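# Fork the loose switch into the yellow-taped rack slot

## Task

Carry the unscrewed switch on the fork and slide it all the way into the rack slot whose two rails bear yellow tape. The rack is loose: it may tilt only a little, since more than that counts as failure, and it must finish in the same place it began.

## Robot and tools

Robot: one six-joint arm (Elite, UR-style chain: shoulder pan, shoulder lift, elbow, wrist 1, wrist 2, wrist 3). Its base sits at (0, 0, +0.094) m, tilted very slightly. It carries a rigid steel lifting fork with no motor and no sensor, so no call has a gripper number and no result reports the tool. A load stays on only through the fork's shape, gravity and friction.

Frame: everything uses the scene frame. Its origin is on the table top under the base, +z is up, and +y points left when facing along +x. Rotation offsets turn about the Hand target's position.

Fork geometry: two blades, 240 mm long, 30 mm wide, 8 mm thick, 110 mm apart, pointing along the tool's -y axis. The tool point (end_effector_position) lies between the blades, halfway along them, on their load-carrying face. Blade noses are 120 mm from it toward tool -y, and the upright back legs 120 mm toward tool +y. A block about 10 cm long sticks out toward tool -y from the last joint's axis. The load faces point along tool -z, so the blades are level when tool +z points straight down. If the noses dip, the load slides off. A heavy load makes the fork sag and tilt below what was sent; compare the reported pose with your command and send a correction.

execute_actions(actions, cameras): actions is a list of actions, each of 0.5 s. An action is a table of up to 15 rows, one per 1/30 s step; a short table repeats its last row. Each row is 6 numbers in [-1, 1]: dx, dy, dz, rx, ry, rz. They are an offset (not a pose) from the Hand target as it stood when that action began, along scene axes. Every row in an action counts from that same start, not from the row before; a new action starts from the new Hand target, so repeating a row moves again. Scale: 1.0 = 0.6 m for dx, dy, dz and 180 degrees for rx, ry, rz; the three rotation numbers form one rotation vector. A translation longer than 1.0 can be shortened along its line. An empty actions list returns camera images, the scene number and fields other results omit.

move(target, speed, blend, blocking, cameras): target is one row of 6 numbers or a list of up to 15 rows, same layout and scale, all offsets from the single Hand target at the call's start (not chained). The path is straight; rotation takes the shorter way. speed is top path speed in m/s, 0.002 to 3.2, default 0.25 (turning up to twice that in rad/s); one value or one per target. blend, in metres, rounds corners of a list; 0 (default) stops at each. Paths take at least 0.5 s; beyond 10 s they stop short. blocking=false returns after about 0.5 s while motion continues. The path ignores obstacles; faster moves lag and stray more, especially with the arm stretched out. Keep paths away from the arm's own base, which can flip the shoulder posture. The result adds a move: line: done (within 3 mm and 2 degrees), off_target, moving, held or fault, plus limits such as paced (pose clipped) or held (steps withheld). done does not mean no contact.

wait(seconds 0 to 10): lets time pass holding the last command; a running move keeps going. stop(): brakes a running move, needing some distance. zoom_image(camera, region [x0, y0, x1, y1] pixels, at most 504 by 504): enlarges part of the latest image from cam_head_left, cam_head_right or cam_wrist (each 672x504). read_manual(section): licence texts only. finished_scene(scene, 1 or 2): ends the scene permanently; the goal must hold without the robot.

Controller behaviour: commanded orientation is clipped to within 32 degrees of the measured one each step; position wins if both cannot be met. The Hand target line is your last command after clipping, and the base for your next offsets. The tool point often rests short of it; waiting does not help, but a new action (even zeros) re-requests it, and any remaining gap can be sent as an offset. Motion trails commands by about 0.15 s. Joint target speed caps: 2.09 rad/s shoulder pan and lift, 2.62 elbow, 3.14 wrists. Near the first joint's axis small tool motions can swing the whole arm. To free a joint at its limit, command turns back of less than half a revolution.

Results: end_effector_position (m), end_effector_quat_wxyz, linear and angular velocities in the scene frame, Hand target, joint positions in URDF order, and joint torques (total drive output including gravity, with per-unit offset, scale and noise; positive toward larger joint angle). Joint velocities may read within noise, and then end-effector velocities are omitted. Reported pose may be off by a few centimetres, more at long reach.

Cameras: the two head cameras share a rigid bar on a stand beside the table; the wrist camera rides on the wrist plate and may show a slightly earlier moment while moving. Calibration is approximate (fixed cameras can have shifted up to about 2.3 degrees and 9 mm).

Hazards: the arm is stiff. Pressing past a firm contact causes a fault stop of 10 s: contact force near 150 N (plus or minus 25) on anything, or contact torque at a joint limit (293, 293, 133, 49.8, 49.8, 49.8 N m; held weight counts). To release a push, command the target back beyond the tool point. Faster impacts hit harder. Motors heat when holding loads, reaching far or pushing unreachably; MOTOR HOT appears at 70 °C and brakes lock for 30 to 60 s at 85 °C. Avoid drops, slams, letting a moving load go, and anything leaving the table, which fails the scene. Loose objects may get brief random nudges. The rack is unfixed: approach gently, keep blades level, and do not shove or tip it.

Each tool is called after "Emit:" as name(argument=value, ...) on one line, values as JSON.

## Session

Emit:
execute_actions(actions=[])

Scene clock: 0.00 s.
end_effector_position=(+0.6600, +0.2529, +0.3169) end_effector_quat_wxyz=(+0.049, +0.971, +0.235, +0.002)
Joint positions: [3.144 -1.402 1.911 -2.097 -1.658 1.049]
Joint velocities: within noise
Joint torques (N m): no reading
Hand target: +0.6600, +0.2529, +0.3169; +0.049, +0.971, +0.235, +0.002

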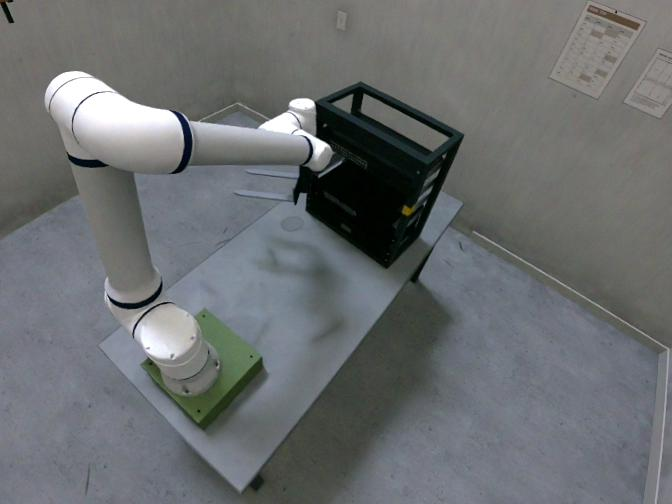

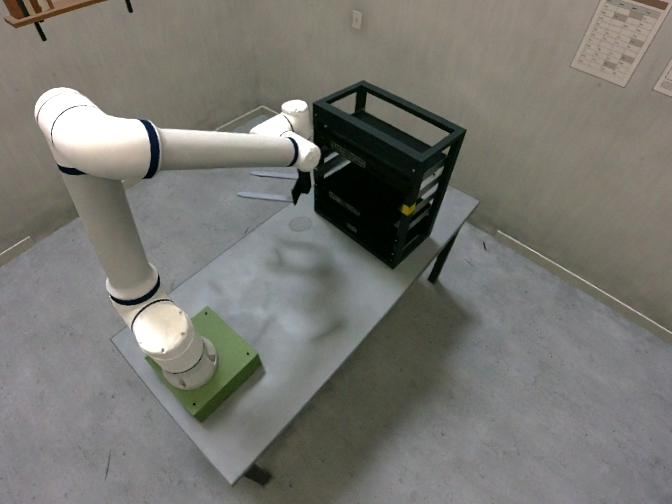

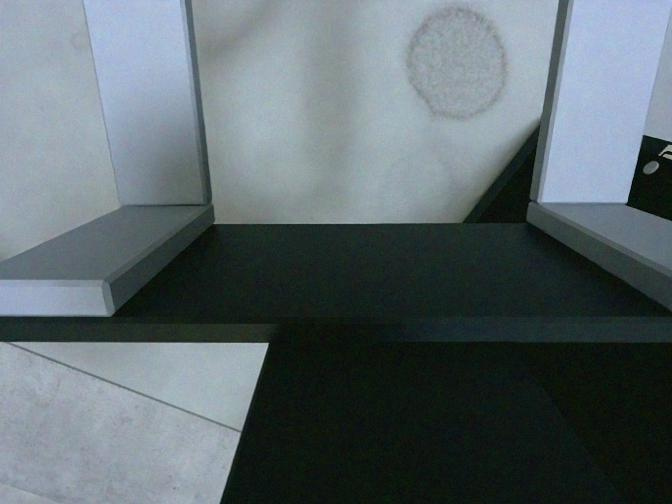

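Emit:
zoom_image(camera="cam_head_left", region=[220, 70, 480, 280])

Emit:
zoom_image(camera="cam_head_right", region=[220, 70, 480, 280])

Scaled by 1.938.

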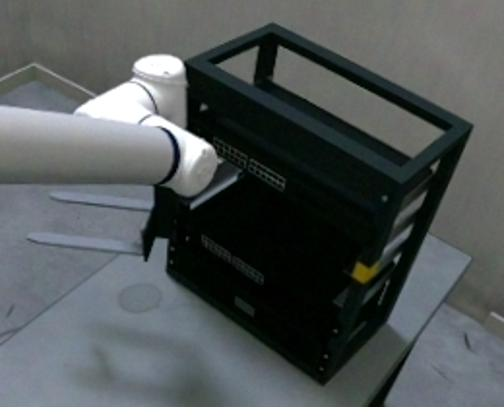

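Scaled by 1.938.

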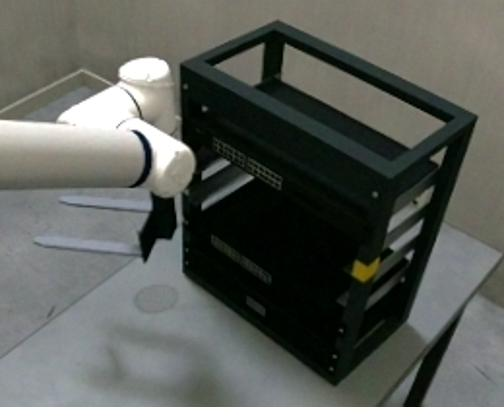

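Emit:
move(target=[[-0.183, -0.388, 0.172, 0.0275, -0.0254, -0.651], [0.0, -0.4217, 0.305, 0.5196, -0.3236, -0.4774]], blend=[0.03, 0], speed=0.5, cameras=["all"])

Scene clock: 78.03 s.
end_effector_position=(+0.6600, -0.0001, +0.4999) end_effector_quat_wxyz=(+0.500, -0.500, +0.500, -0.500)
Joint positions: [2.678 -0.983 2.591 -4.735 -1.061 3.141]
Joint torques (N m): [8.56 -48.33 -19.21 -8.64 -2.59 3.3]
Hand target: +0.6600, -0.0001, +0.4999; +0.500, -0.500, +0.500, -0.500
Off the commanded pose: 0.000 m, 0 deg.
move: done
camera_calibration:
cam_wrist: T_world_to_cam=[[0.0270122, -0.999557, -0.0124665, -0.00222338], [-0.346264, 0.00234295, -0.938134, 0.568798], [0.937748, 0.0296578, -0.346047, -0.351498], [0, 0, 0, 1]] pos_world=[0.526631, 0.00686958, 0.411946]

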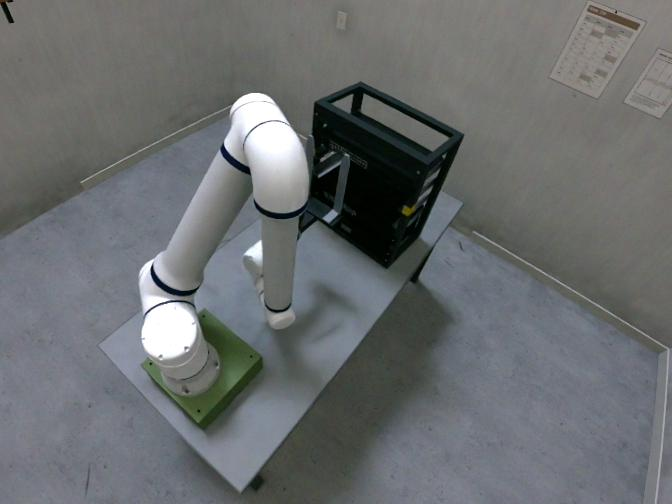

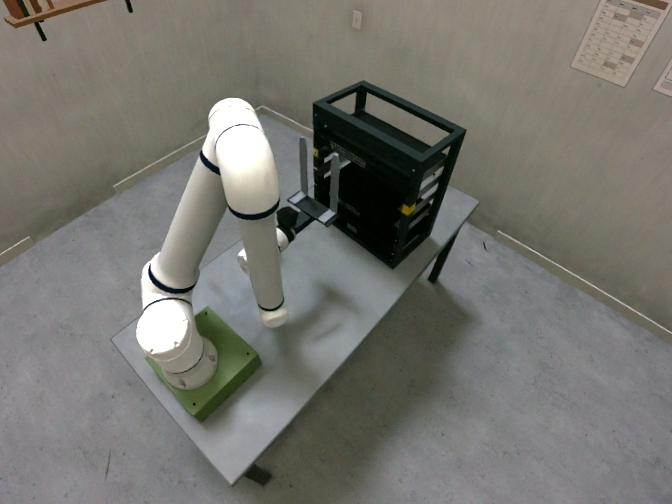

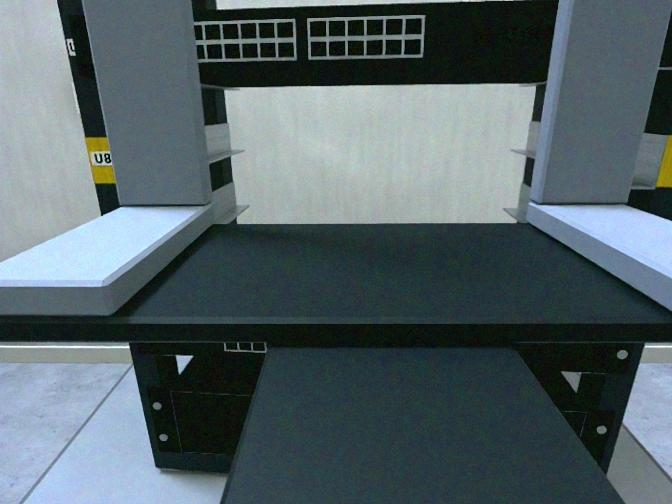

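Emit:
zoom_image(camera="cam_wrist", region=[30, 0, 260, 230])

Emit:
zoom_image(camera="cam_wrist", region=[480, 0, 672, 230])

Emit:
zoom_image(camera="cam_wrist", region=[120, 320, 672, 504])

Scaled by 2.191.

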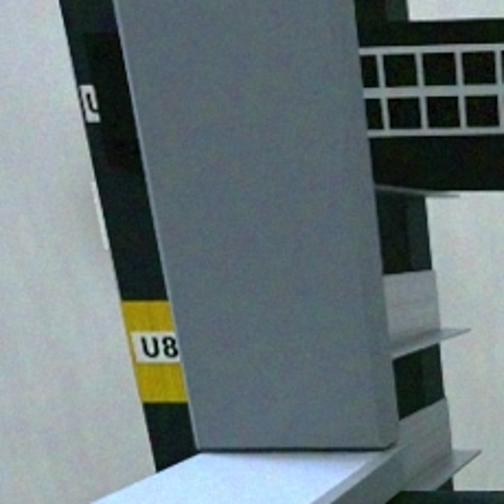

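Scaled by 2.191.

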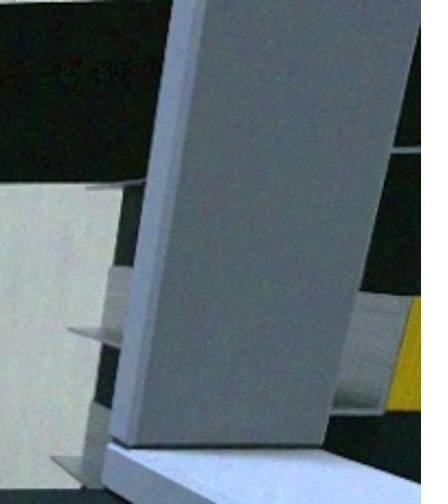

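Region (120, 320, 672, 504) is 552x184 pixels. A region can be at most 504 by 504 pixels.

Emit:
move(target=[0, 0, -0.3333, 0, 0, 0], cameras=["cam_wrist"], speed=0.4)

Emit:
zoom_image(camera="cam_wrist", region=[180, 0, 580, 230])

Emit:
zoom_image(camera="cam_wrist", region=[0, 0, 260, 230])

Emit:
zoom_image(camera="cam_wrist", region=[480, 0, 672, 230])

Scene clock: 100.90 s.
end_effector_position=(+0.6599, +0.0007, +0.3241) end_effector_quat_wxyz=(+0.497, -0.503, +0.503, -0.497)
Joint positions: [2.678 -0.496 2.476 -5.093 -1.061 3.134]
Joint torques (N m): [-7.01 -75.69 21.46 -6.35 -0.19 0.69]
Hand target: +0.6599, +0.0007, +0.3241; +0.497, -0.503, +0.503, -0.497 (not the last commanded pose)
Off the commanded pose: 0.024 m, 1 deg.
FORCE FAULT: contact force on the arm reached its limit, and the arm stopped for 10 seconds. The contact can be on any part of the arm, not only on its tool. That time counts as 20 of the actions that you can send in this scene. The arm's remaining commands of this call were not run. The arm's target is now where it stood when the stop ended, not its last command. The arm accepts commands again.
move: fault
camera_calibration:
cam_wrist: T_world_to_cam=[[0.0264785, -0.999565, -0.0129622, -0.00306988], [-0.357345, 0.00264544, -0.933969, 0.409877], [0.933597, 0.0293621, -0.35712, -0.406058], [0, 0, 0, 1]] pos_world=[0.525643, 0.00776986, 0.237761]
Images, in order (width x height): cam_wrist 672x504.

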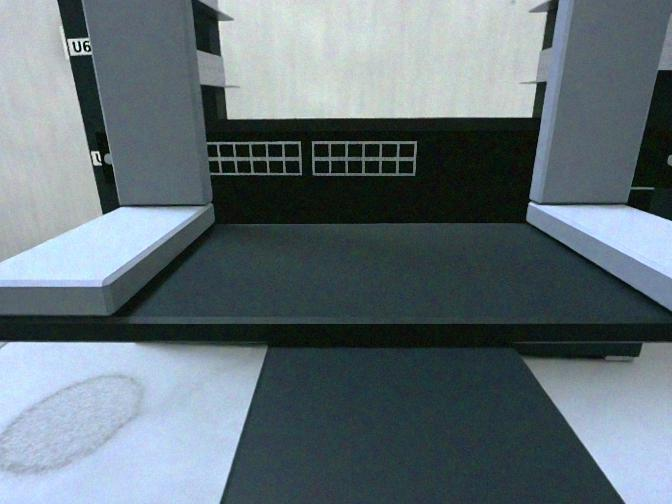

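Scaled by 1.260.

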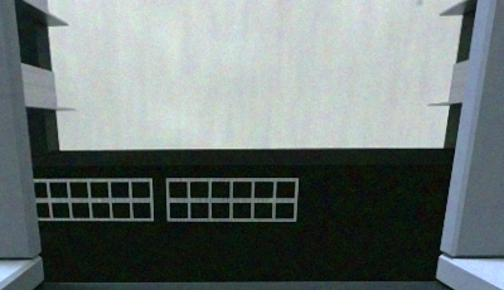

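Scaled by 1.938.

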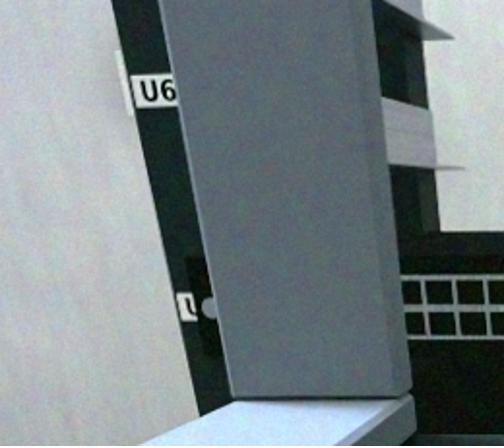

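Scaled by 2.191.

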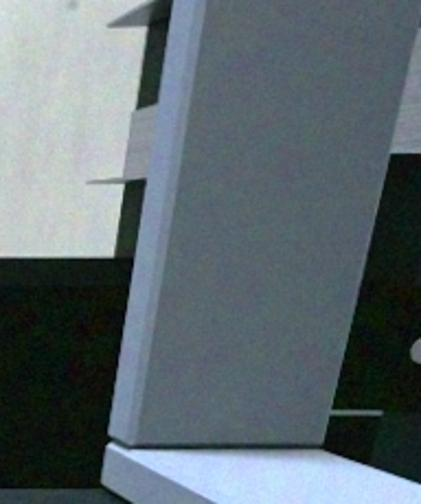

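Emit:
move(target=[-0.05, 0, 0.5433, 0, 0, 0], cameras=["cam_wrist"], speed=0.3)

Emit:
zoom_image(camera="cam_wrist", region=[180, 0, 580, 230])

Emit:
zoom_image(camera="cam_wrist", region=[0, 0, 260, 230])

Emit:
zoom_image(camera="cam_wrist", region=[480, 0, 672, 230])

Scene clock: 110.53 s.
end_effector_position=(+0.6299, +0.0007, +0.6500) end_effector_quat_wxyz=(+0.497, -0.503, +0.503, -0.497)
Joint positions: [2.628 -1.499 2.636 -4.251 -1.011 3.133]
Joint torques (N m): [-22.23 -47.83 -55.46 -3.62 1.73 -2.27]
Hand target: +0.6299, +0.0007, +0.6501; +0.497, -0.503, +0.503, -0.497
Off the commanded pose: 0.000 m, 0 deg.
move: done
camera_calibration:
cam_wrist: T_world_to_cam=[[0.0264791, -0.999565, -0.012959, 0.00194677], [-0.357225, 0.00264605, -0.934015, 0.703503], [0.933643, 0.0293612, -0.357, -0.261755], [0, 0, 0, 1]] pos_world=[0.495643, 0.00776986, 0.563661]
Images, in order (width x height): cam_wrist 672x504.

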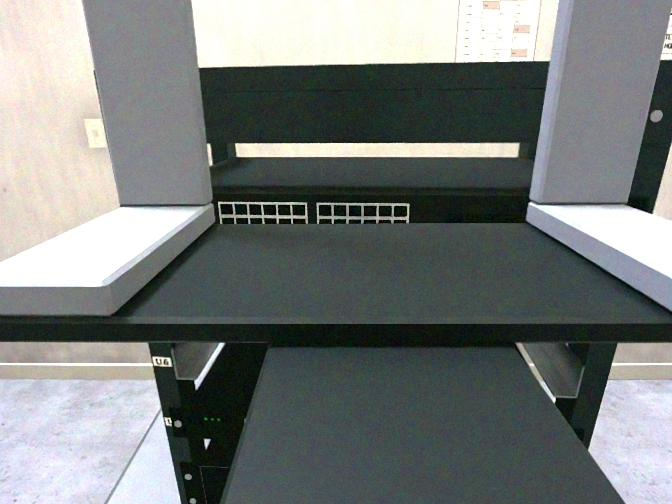

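Scaled by 1.260.

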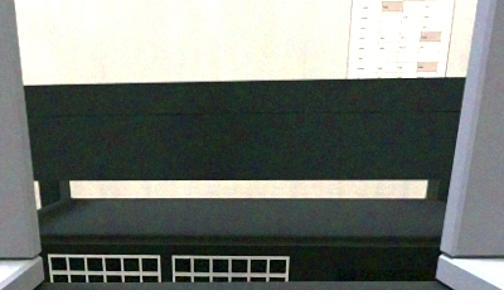

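Scaled by 1.938.

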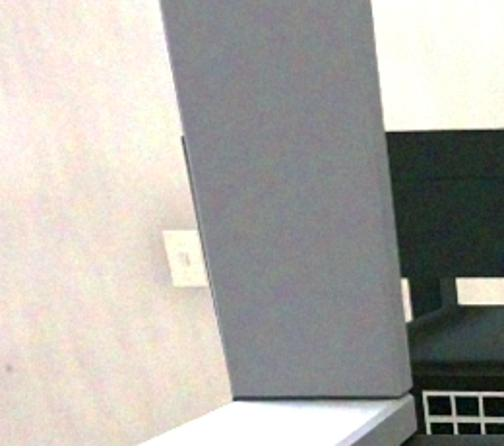

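Scaled by 2.191.

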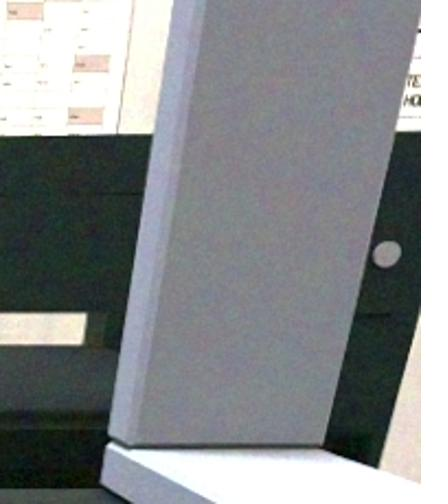

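Emit:
move(target=[0.03, -0.28, -0.12, 0, 0, 0], cameras=["cam_wrist"], speed=0.3)

Emit:
zoom_image(camera="cam_wrist", region=[180, 0, 580, 230])

Scene clock: 119.13 s.
end_effector_position=(+0.6479, -0.1671, +0.5781) end_effector_quat_wxyz=(+0.497, -0.503, +0.503, -0.497)
Joint positions: [2.274 -1.218 2.553 -4.436 -0.657 3.116]
Joint torques (N m): [-23.42 -39.41 -37.57 -6.73 2.18 3.37]
Hand target: +0.6479, -0.1673, +0.5781; +0.497, -0.503, +0.503, -0.497
Off the commanded pose: 0.000 m, 0 deg.
move: done
camera_calibration:
cam_wrist: T_world_to_cam=[[0.0264766, -0.999565, -0.0129651, -0.16708], [-0.357433, 0.00264609, -0.933935, 0.643347], [0.933564, 0.0293615, -0.357207, -0.299033], [0, 0, 0, 1]] pos_world=[0.513543, -0.15993, 0.491861]
Images, in order (width x height): cam_wrist 672x504.

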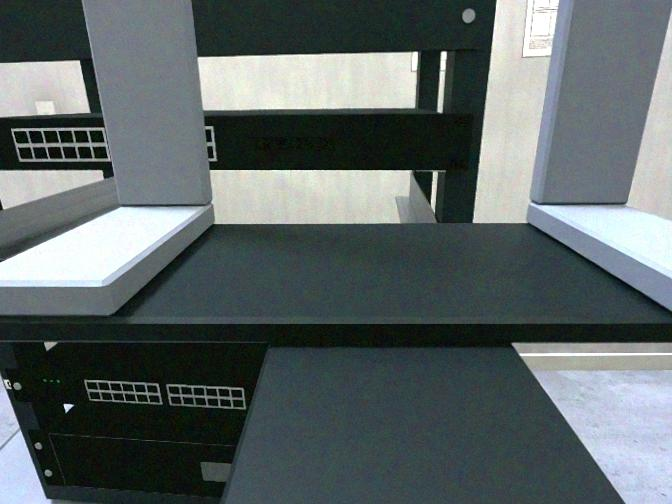

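Scaled by 1.260.

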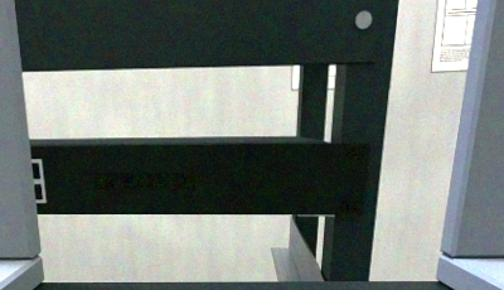

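Emit:
move(target=[-0.2, 0, 0, 0, 0, 0], cameras=["cam_wrist"], speed=0.3)

Emit:
zoom_image(camera="cam_wrist", region=[200, 0, 540, 225])

Emit:
move(target=[0.37, 0, 0, 0, 0, 0], cameras=["cam_wrist"], speed=0.3)

Emit:
zoom_image(camera="cam_wrist", region=[200, 0, 540, 225])

Scene clock: 165.77 s.
end_effector_position=(+0.5280, -0.1673, +0.5781) end_effector_quat_wxyz=(+0.497, -0.503, +0.503, -0.497)
Joint positions: [1.903 -1.298 2.776 -4.533 -0.287 3.065]
Joint torques (N m): [-21.75 -48.35 0.77 0.56 2.53 -1.86]
Hand target: +0.5279, -0.1673, +0.5781; +0.497, -0.503, +0.503, -0.497
Off the commanded pose: 0.000 m, 0 deg.
move: done
camera_calibration:
cam_wrist: T_world_to_cam=[[0.0264791, -0.999565, -0.012959, -0.164111], [-0.357225, 0.00264605, -0.934015, 0.600354], [0.933643, 0.0293612, -0.357, -0.187262], [0, 0, 0, 1]] pos_world=[0.393643, -0.16013, 0.491761]
Images, in order (width x height): cam_wrist 672x504.

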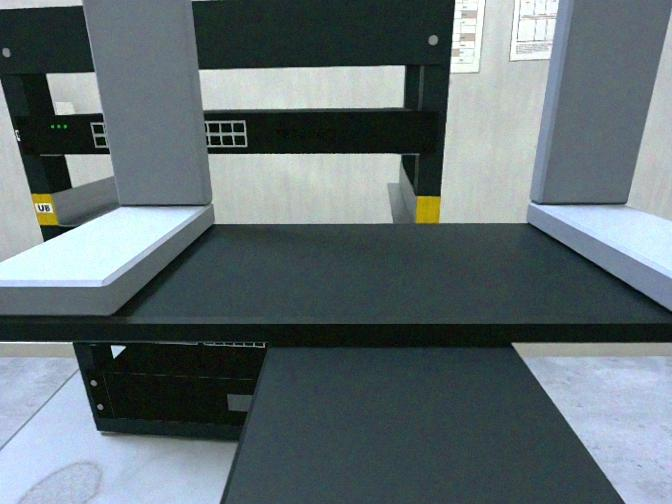

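Scaled by 1.482.

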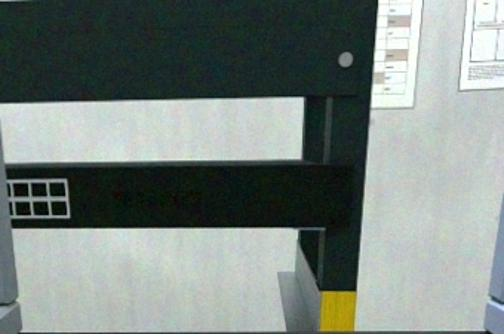

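Scene clock: 167.27 s.
end_effector_position=(+0.7498, -0.1673, +0.5781) end_effector_quat_wxyz=(+0.497, -0.503, +0.503, -0.497)
Joint positions: [2.459 -1.138 2.366 -4.337 -0.842 3.126]
Joint torques (N m): [10.64 -53.03 -46.62 -2.86 -1.93 3.4]
Hand target: +0.7499, -0.1673, +0.5781; +0.497, -0.503, +0.503, -0.497
Off the commanded pose: 0.000 m, 0 deg.
move: done
camera_calibration:
cam_wrist: T_world_to_cam=[[0.026572, -0.999562, -0.0129975, -0.170122], [-0.357345, 0.00264507, -0.933969, 0.679639], [0.933594, 0.029462, -0.357119, -0.394237], [0, 0, 0, 1]] pos_world=[0.615444, -0.16023, 0.491761]
Images, in order (width x height): cam_wrist 672x504.

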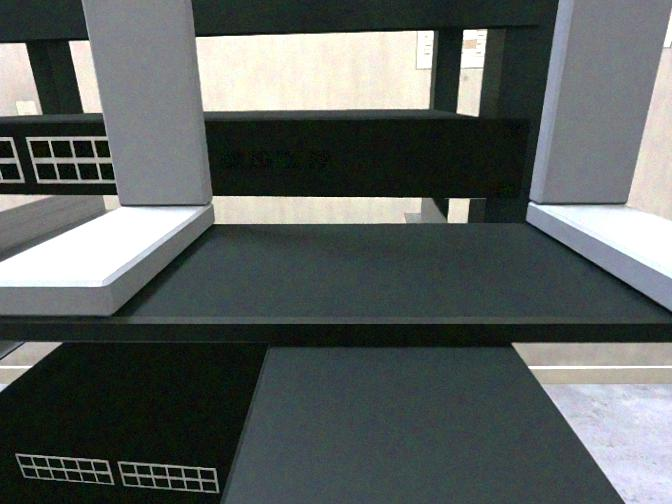

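Scaled by 1.482.

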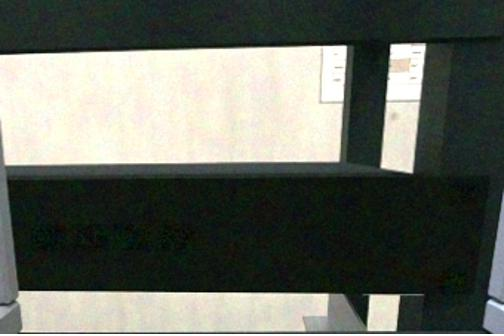

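Emit:
move(target=[-0.35, -0.1212, 0, 0, 0, 0], cameras=["all"], speed=0.3)

Emit:
zoom_image(camera="cam_wrist", region=[200, 0, 540, 225])

Emit:
zoom_image(camera="cam_head_left", region=[300, 70, 480, 200])

Emit:
zoom_image(camera="cam_head_right", region=[300, 70, 480, 200])

Scene clock: 184.47 s.
end_effector_position=(+0.5400, -0.2400, +0.5781) end_effector_quat_wxyz=(+0.497, -0.503, +0.503, -0.497)
Joint positions: [1.873 -1.261 2.659 -4.444 -0.257 3.055]
Joint torques (N m): [-21.51 -56.97 -5.14 0.72 2.16 -2]
Hand target: +0.5399, -0.2400, +0.5781; +0.497, -0.503, +0.503, -0.497
Off the commanded pose: 0.000 m, 0 deg.
move: done
camera_calibration:
cam_wrist: T_world_to_cam=[[0.0264791, -0.999565, -0.012959, -0.237197], [-0.357225, 0.00264605, -0.934015, 0.604834], [0.933643, 0.0293612, -0.357, -0.196328], [0, 0, 0, 1]] pos_world=[0.405643, -0.23293, 0.491761]

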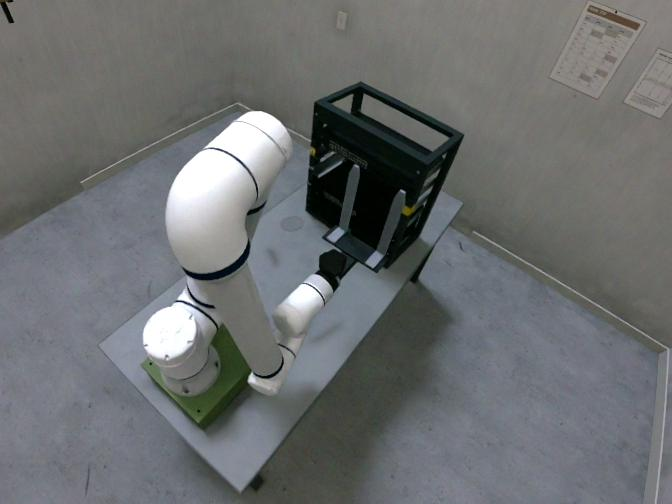

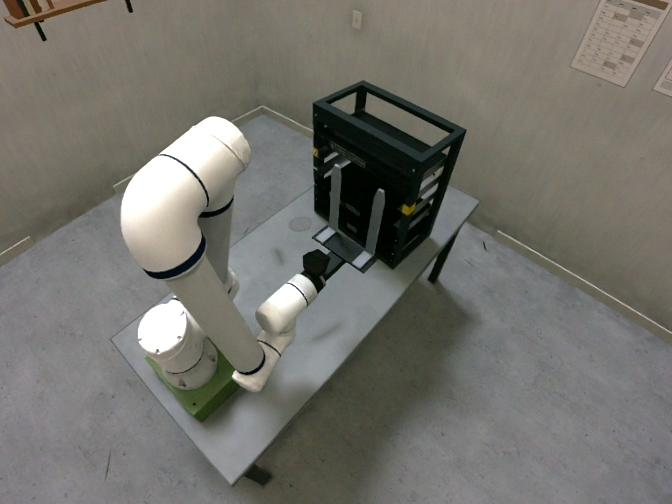

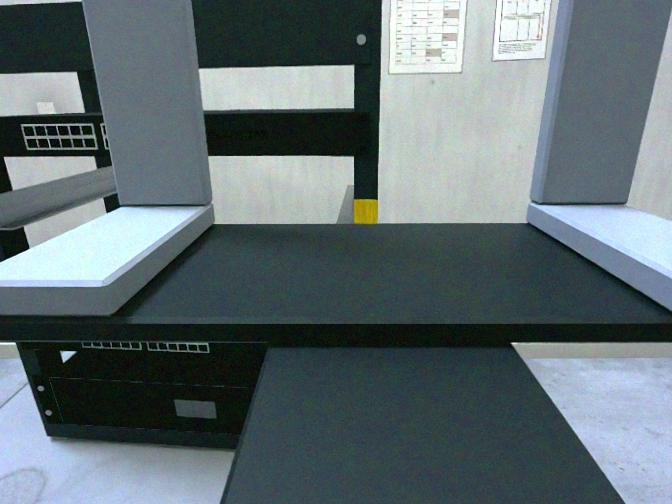

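Scaled by 1.482.

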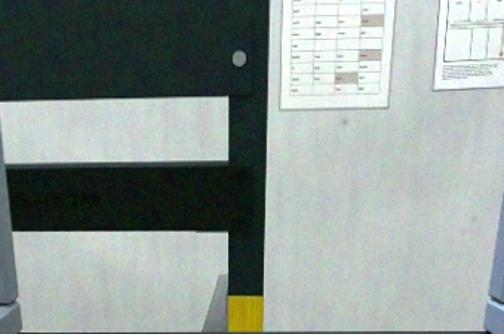

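Scaled by 2.800.

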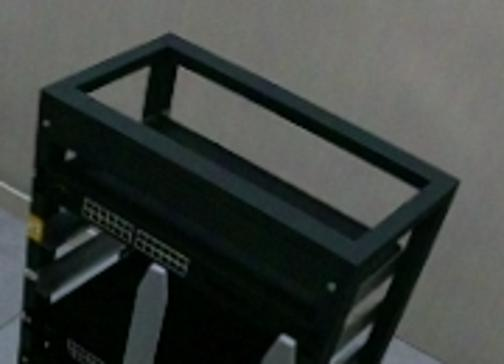

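Scaled by 2.800.

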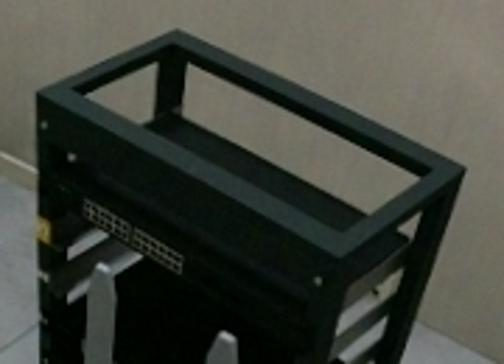

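Emit:
zoom_image(camera="cam_wrist", region=[320, 140, 400, 230])

Emit:
zoom_image(camera="cam_wrist", region=[0, 140, 130, 260])

Scaled by 5.600.

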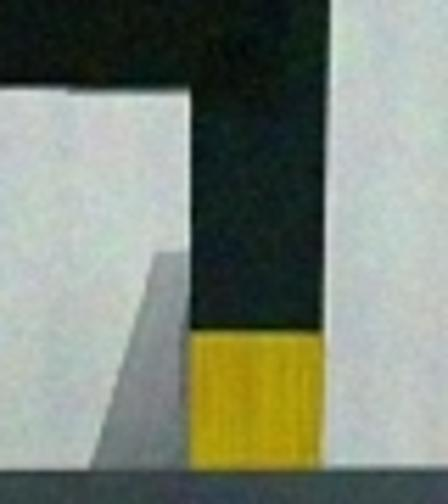

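Scaled by 3.877.

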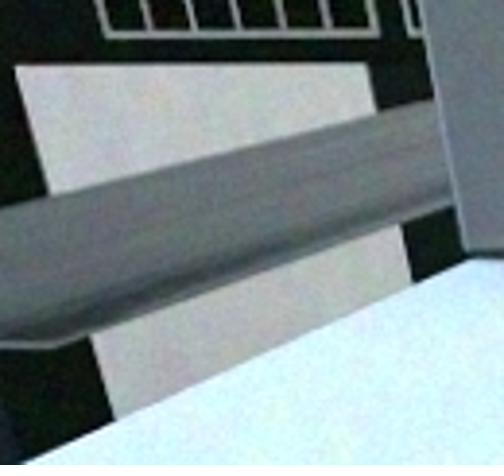

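Emit:
move(target=[0.3, 0, 0, 0, 0, 0], cameras=["cam_wrist"], speed=0.3)

Emit:
zoom_image(camera="cam_wrist", region=[320, 80, 440, 230])

Emit:
zoom_image(camera="cam_wrist", region=[320, 0, 440, 80])

Emit:
zoom_image(camera="cam_wrist", region=[0, 140, 130, 260])

Scene clock: 226.80 s.
end_effector_position=(+0.7198, -0.2400, +0.5781) end_effector_quat_wxyz=(+0.497, -0.503, +0.503, -0.497)
Joint positions: [2.301 -1.136 2.361 -4.328 -0.684 3.118]
Joint torques (N m): [10.6 -53.08 -46.8 -1.77 -2.14 3.39]
Hand target: +0.7199, -0.2400, +0.5781; +0.497, -0.503, +0.503, -0.497
Off the commanded pose: 0.000 m, 0 deg.
move: done
camera_calibration:
cam_wrist: T_world_to_cam=[[0.0265708, -0.999562, -0.0129985, -0.241992], [-0.357433, 0.00264362, -0.933935, 0.669145], [0.933561, 0.0294615, -0.357206, -0.364025], [0, 0, 0, 1]] pos_world=[0.585444, -0.23293, 0.491761]
Images, in order (width x height): cam_wrist 672x504.

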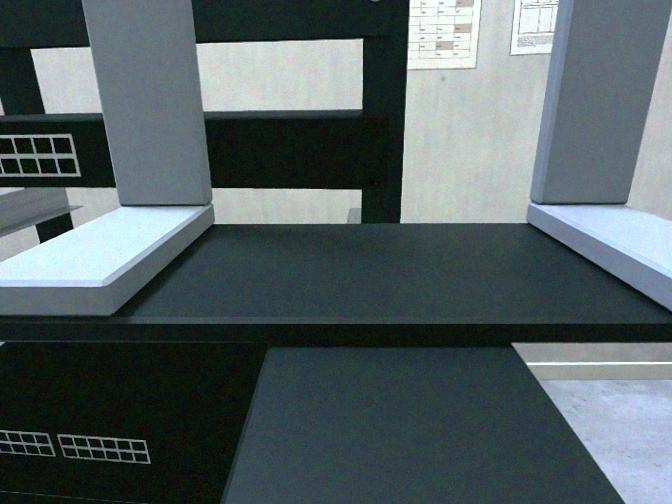

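Scaled by 3.360.

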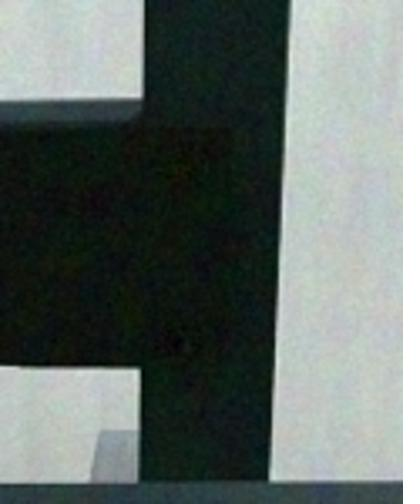

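Scaled by 4.200.

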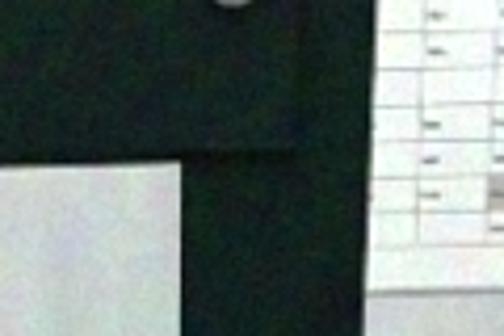

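Scaled by 3.877.

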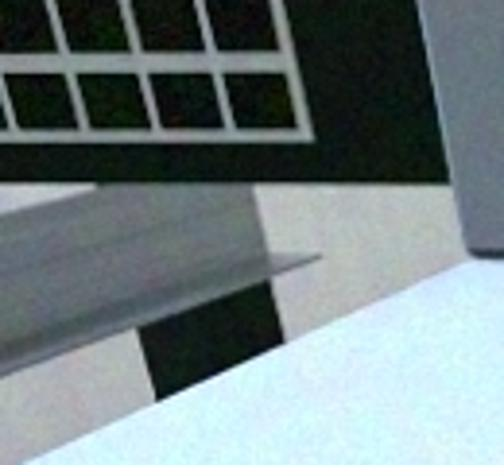

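Emit:
move(target=[0, 0.8167, 0, 0, 0, 0], cameras=["cam_wrist"], speed=0.35)

Emit:
zoom_image(camera="cam_wrist", region=[230, 80, 350, 230])

Emit:
zoom_image(camera="cam_wrist", region=[230, 0, 350, 80])

Scene clock: 246.67 s.
end_effector_position=(+0.7199, +0.2499, +0.5781) end_effector_quat_wxyz=(+0.497, -0.503, +0.503, -0.497)
Joint positions: [3.346 -1.139 2.352 -4.33 -1.728 3.152]
Joint torques (N m): [11.33 -57.38 -51.22 -4.93 -2.63 3.17]
Hand target: +0.7199, +0.2500, +0.5781; +0.497, -0.503, +0.503, -0.497
Off the commanded pose: 0.000 m, 0 deg.
move: done
camera_calibration:
cam_wrist: T_world_to_cam=[[0.026607, -0.999563, -0.0129031, 0.247623], [-0.357344, 0.0025444, -0.933969, 0.667876], [0.933594, 0.029461, -0.35712, -0.378613], [0, 0, 0, 1]] pos_world=[0.585544, 0.25697, 0.491761]
Images, in order (width x height): cam_wrist 672x504.

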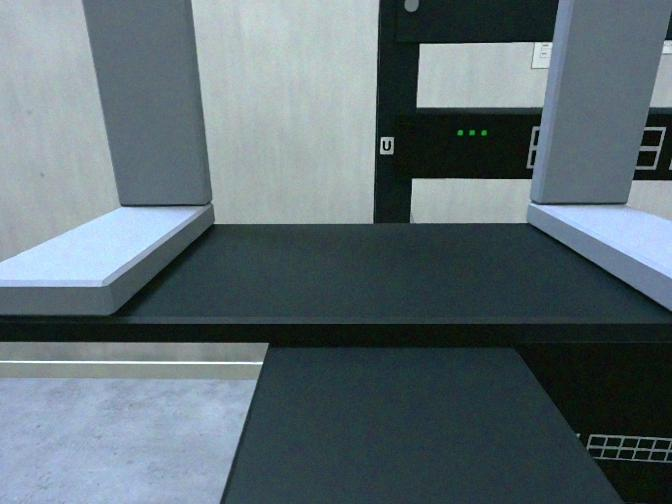

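Scaled by 3.360.

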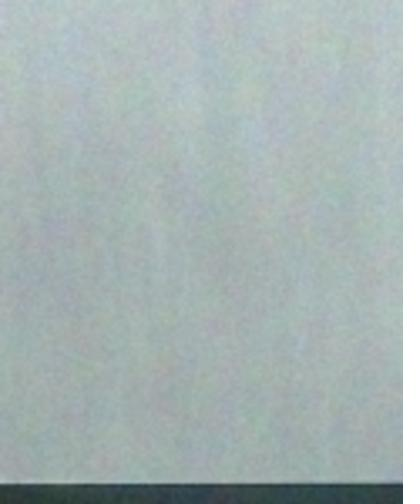

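Scaled by 4.200.

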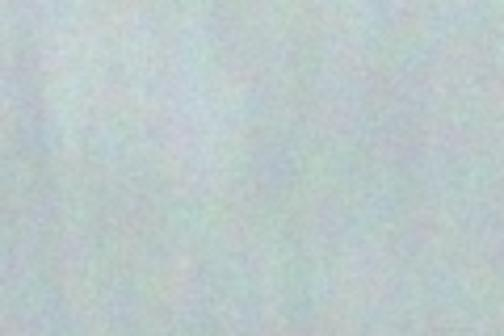

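Emit:
zoom_image(camera="cam_wrist", region=[360, 80, 480, 230])

Emit:
zoom_image(camera="cam_wrist", region=[360, 0, 480, 80])

Scaled by 3.360.

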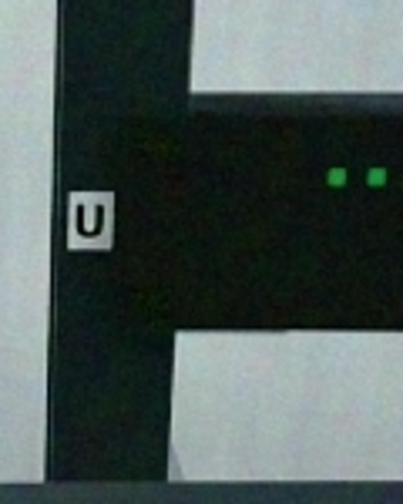

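Scaled by 4.200.

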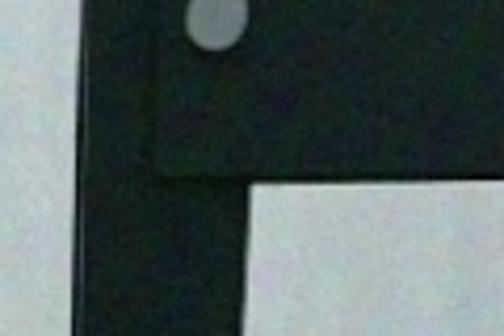

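Emit:
move(target=[-0.0782, -0.4233, -0.2635, 0.01836, 0.4904, -0.01895], cameras=["all"], speed=0.3)

Scene clock: 385.73 s.
end_effector_position=(+0.6730, -0.0039, +0.4200) end_effector_quat_wxyz=(-0.006, +0.680, -0.733, +0.007)
Joint positions: [2.851 -1.844 2.152 -1.882 -1.564 2.879]
Joint torques (N m): [-21.7 -18.83 -98.95 -5.54 -2.02 -2.26]
Hand target: +0.6730, -0.0040, +0.4200; -0.006, +0.680, -0.733, +0.007
Off the commanded pose: 0.000 m, 0 deg.
move: done
camera_calibration:
cam_wrist: T_world_to_cam=[[-0.086917, -0.995855, -0.0268082, 0.0753601], [-0.941309, 0.0732864, 0.329494, 0.366772], [-0.326163, 0.0538734, -0.943777, 0.710464], [0, 0, 0, 1]] pos_world=[0.583523, 0.00989327, 0.551691]

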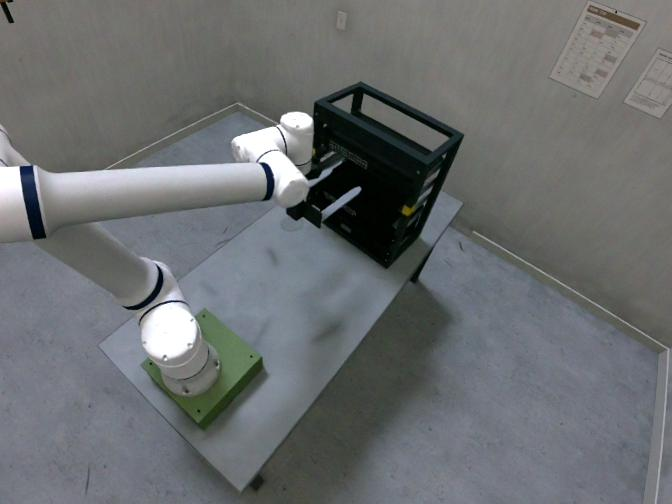

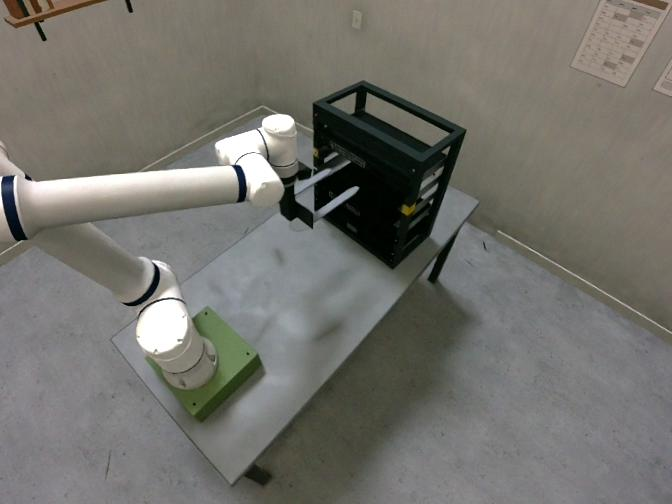

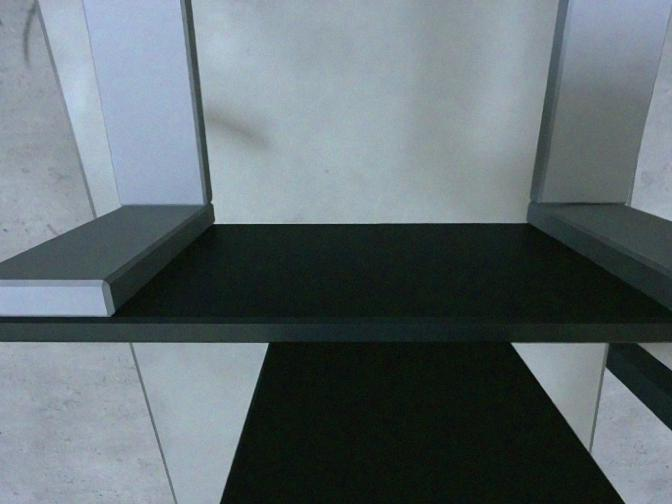

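Emit:
zoom_image(camera="cam_head_left", region=[270, 100, 440, 270])

Emit:
zoom_image(camera="cam_head_right", region=[270, 100, 440, 270])

Scaled by 2.965.

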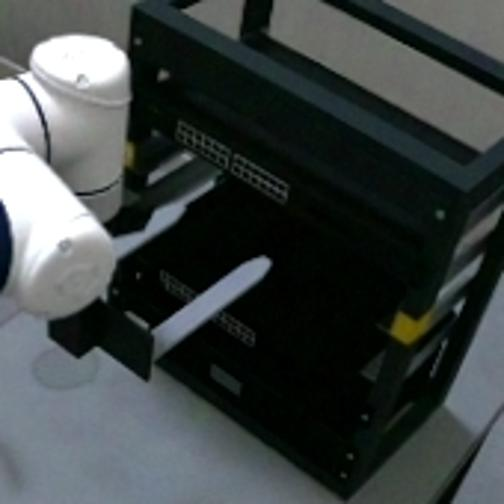

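Scaled by 2.965.

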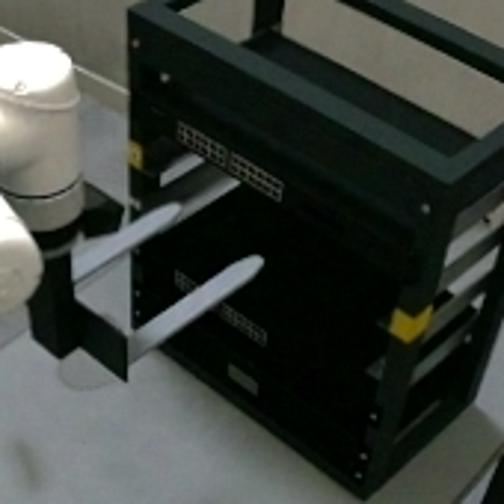

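Emit:
move(target=[0.1247, -0.0094, 0, 0, 0, 0], cameras=["cam_head_left", "cam_head_right"], speed=0.2)

Emit:
zoom_image(camera="cam_head_left", region=[300, 110, 440, 250])

Emit:
zoom_image(camera="cam_head_right", region=[300, 110, 440, 250])

Scene clock: 398.70 s.
end_effector_position=(+0.7476, -0.0096, +0.4200) end_effector_quat_wxyz=(-0.006, +0.680, -0.733, +0.007)
Joint positions: [2.885 -1.703 2.045 -1.916 -1.564 2.913]
Joint torques (N m): [10.07 -31.34 -98.37 -10.48 -2.02 3.34]
Hand target: +0.7478, -0.0096, +0.4200; -0.006, +0.680, -0.733, +0.007
Off the commanded pose: 0.000 m, 0 deg.
move: done
Images, in order (width x height): cam_head_left 672x504, cam_head_right 672x504.

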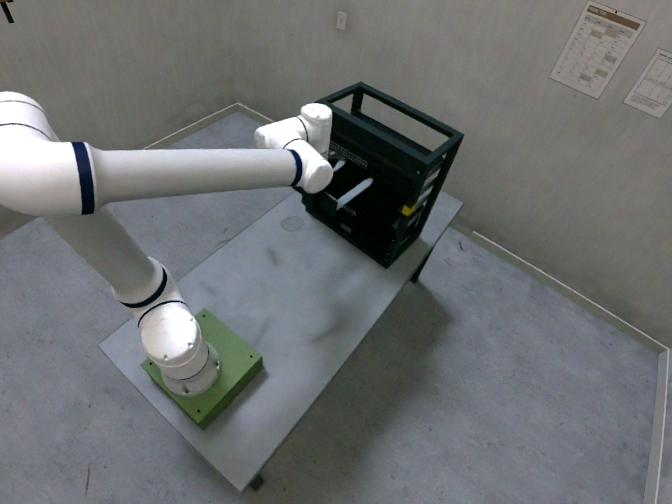

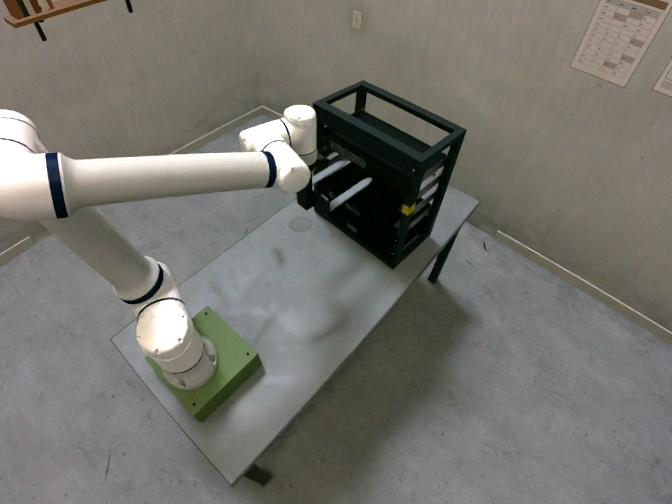

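Scaled by 3.600.

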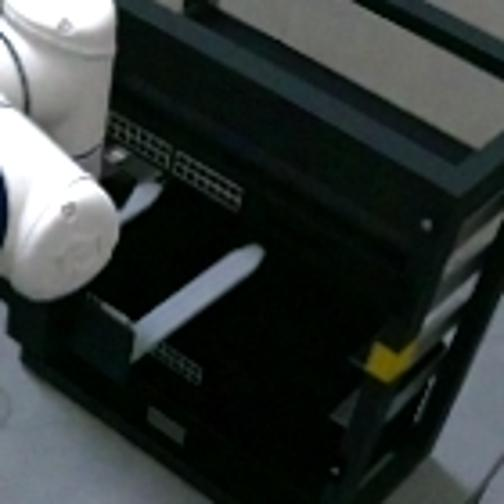

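Scaled by 3.600.

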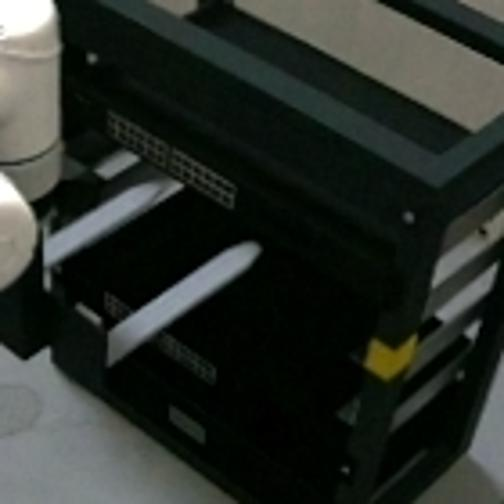

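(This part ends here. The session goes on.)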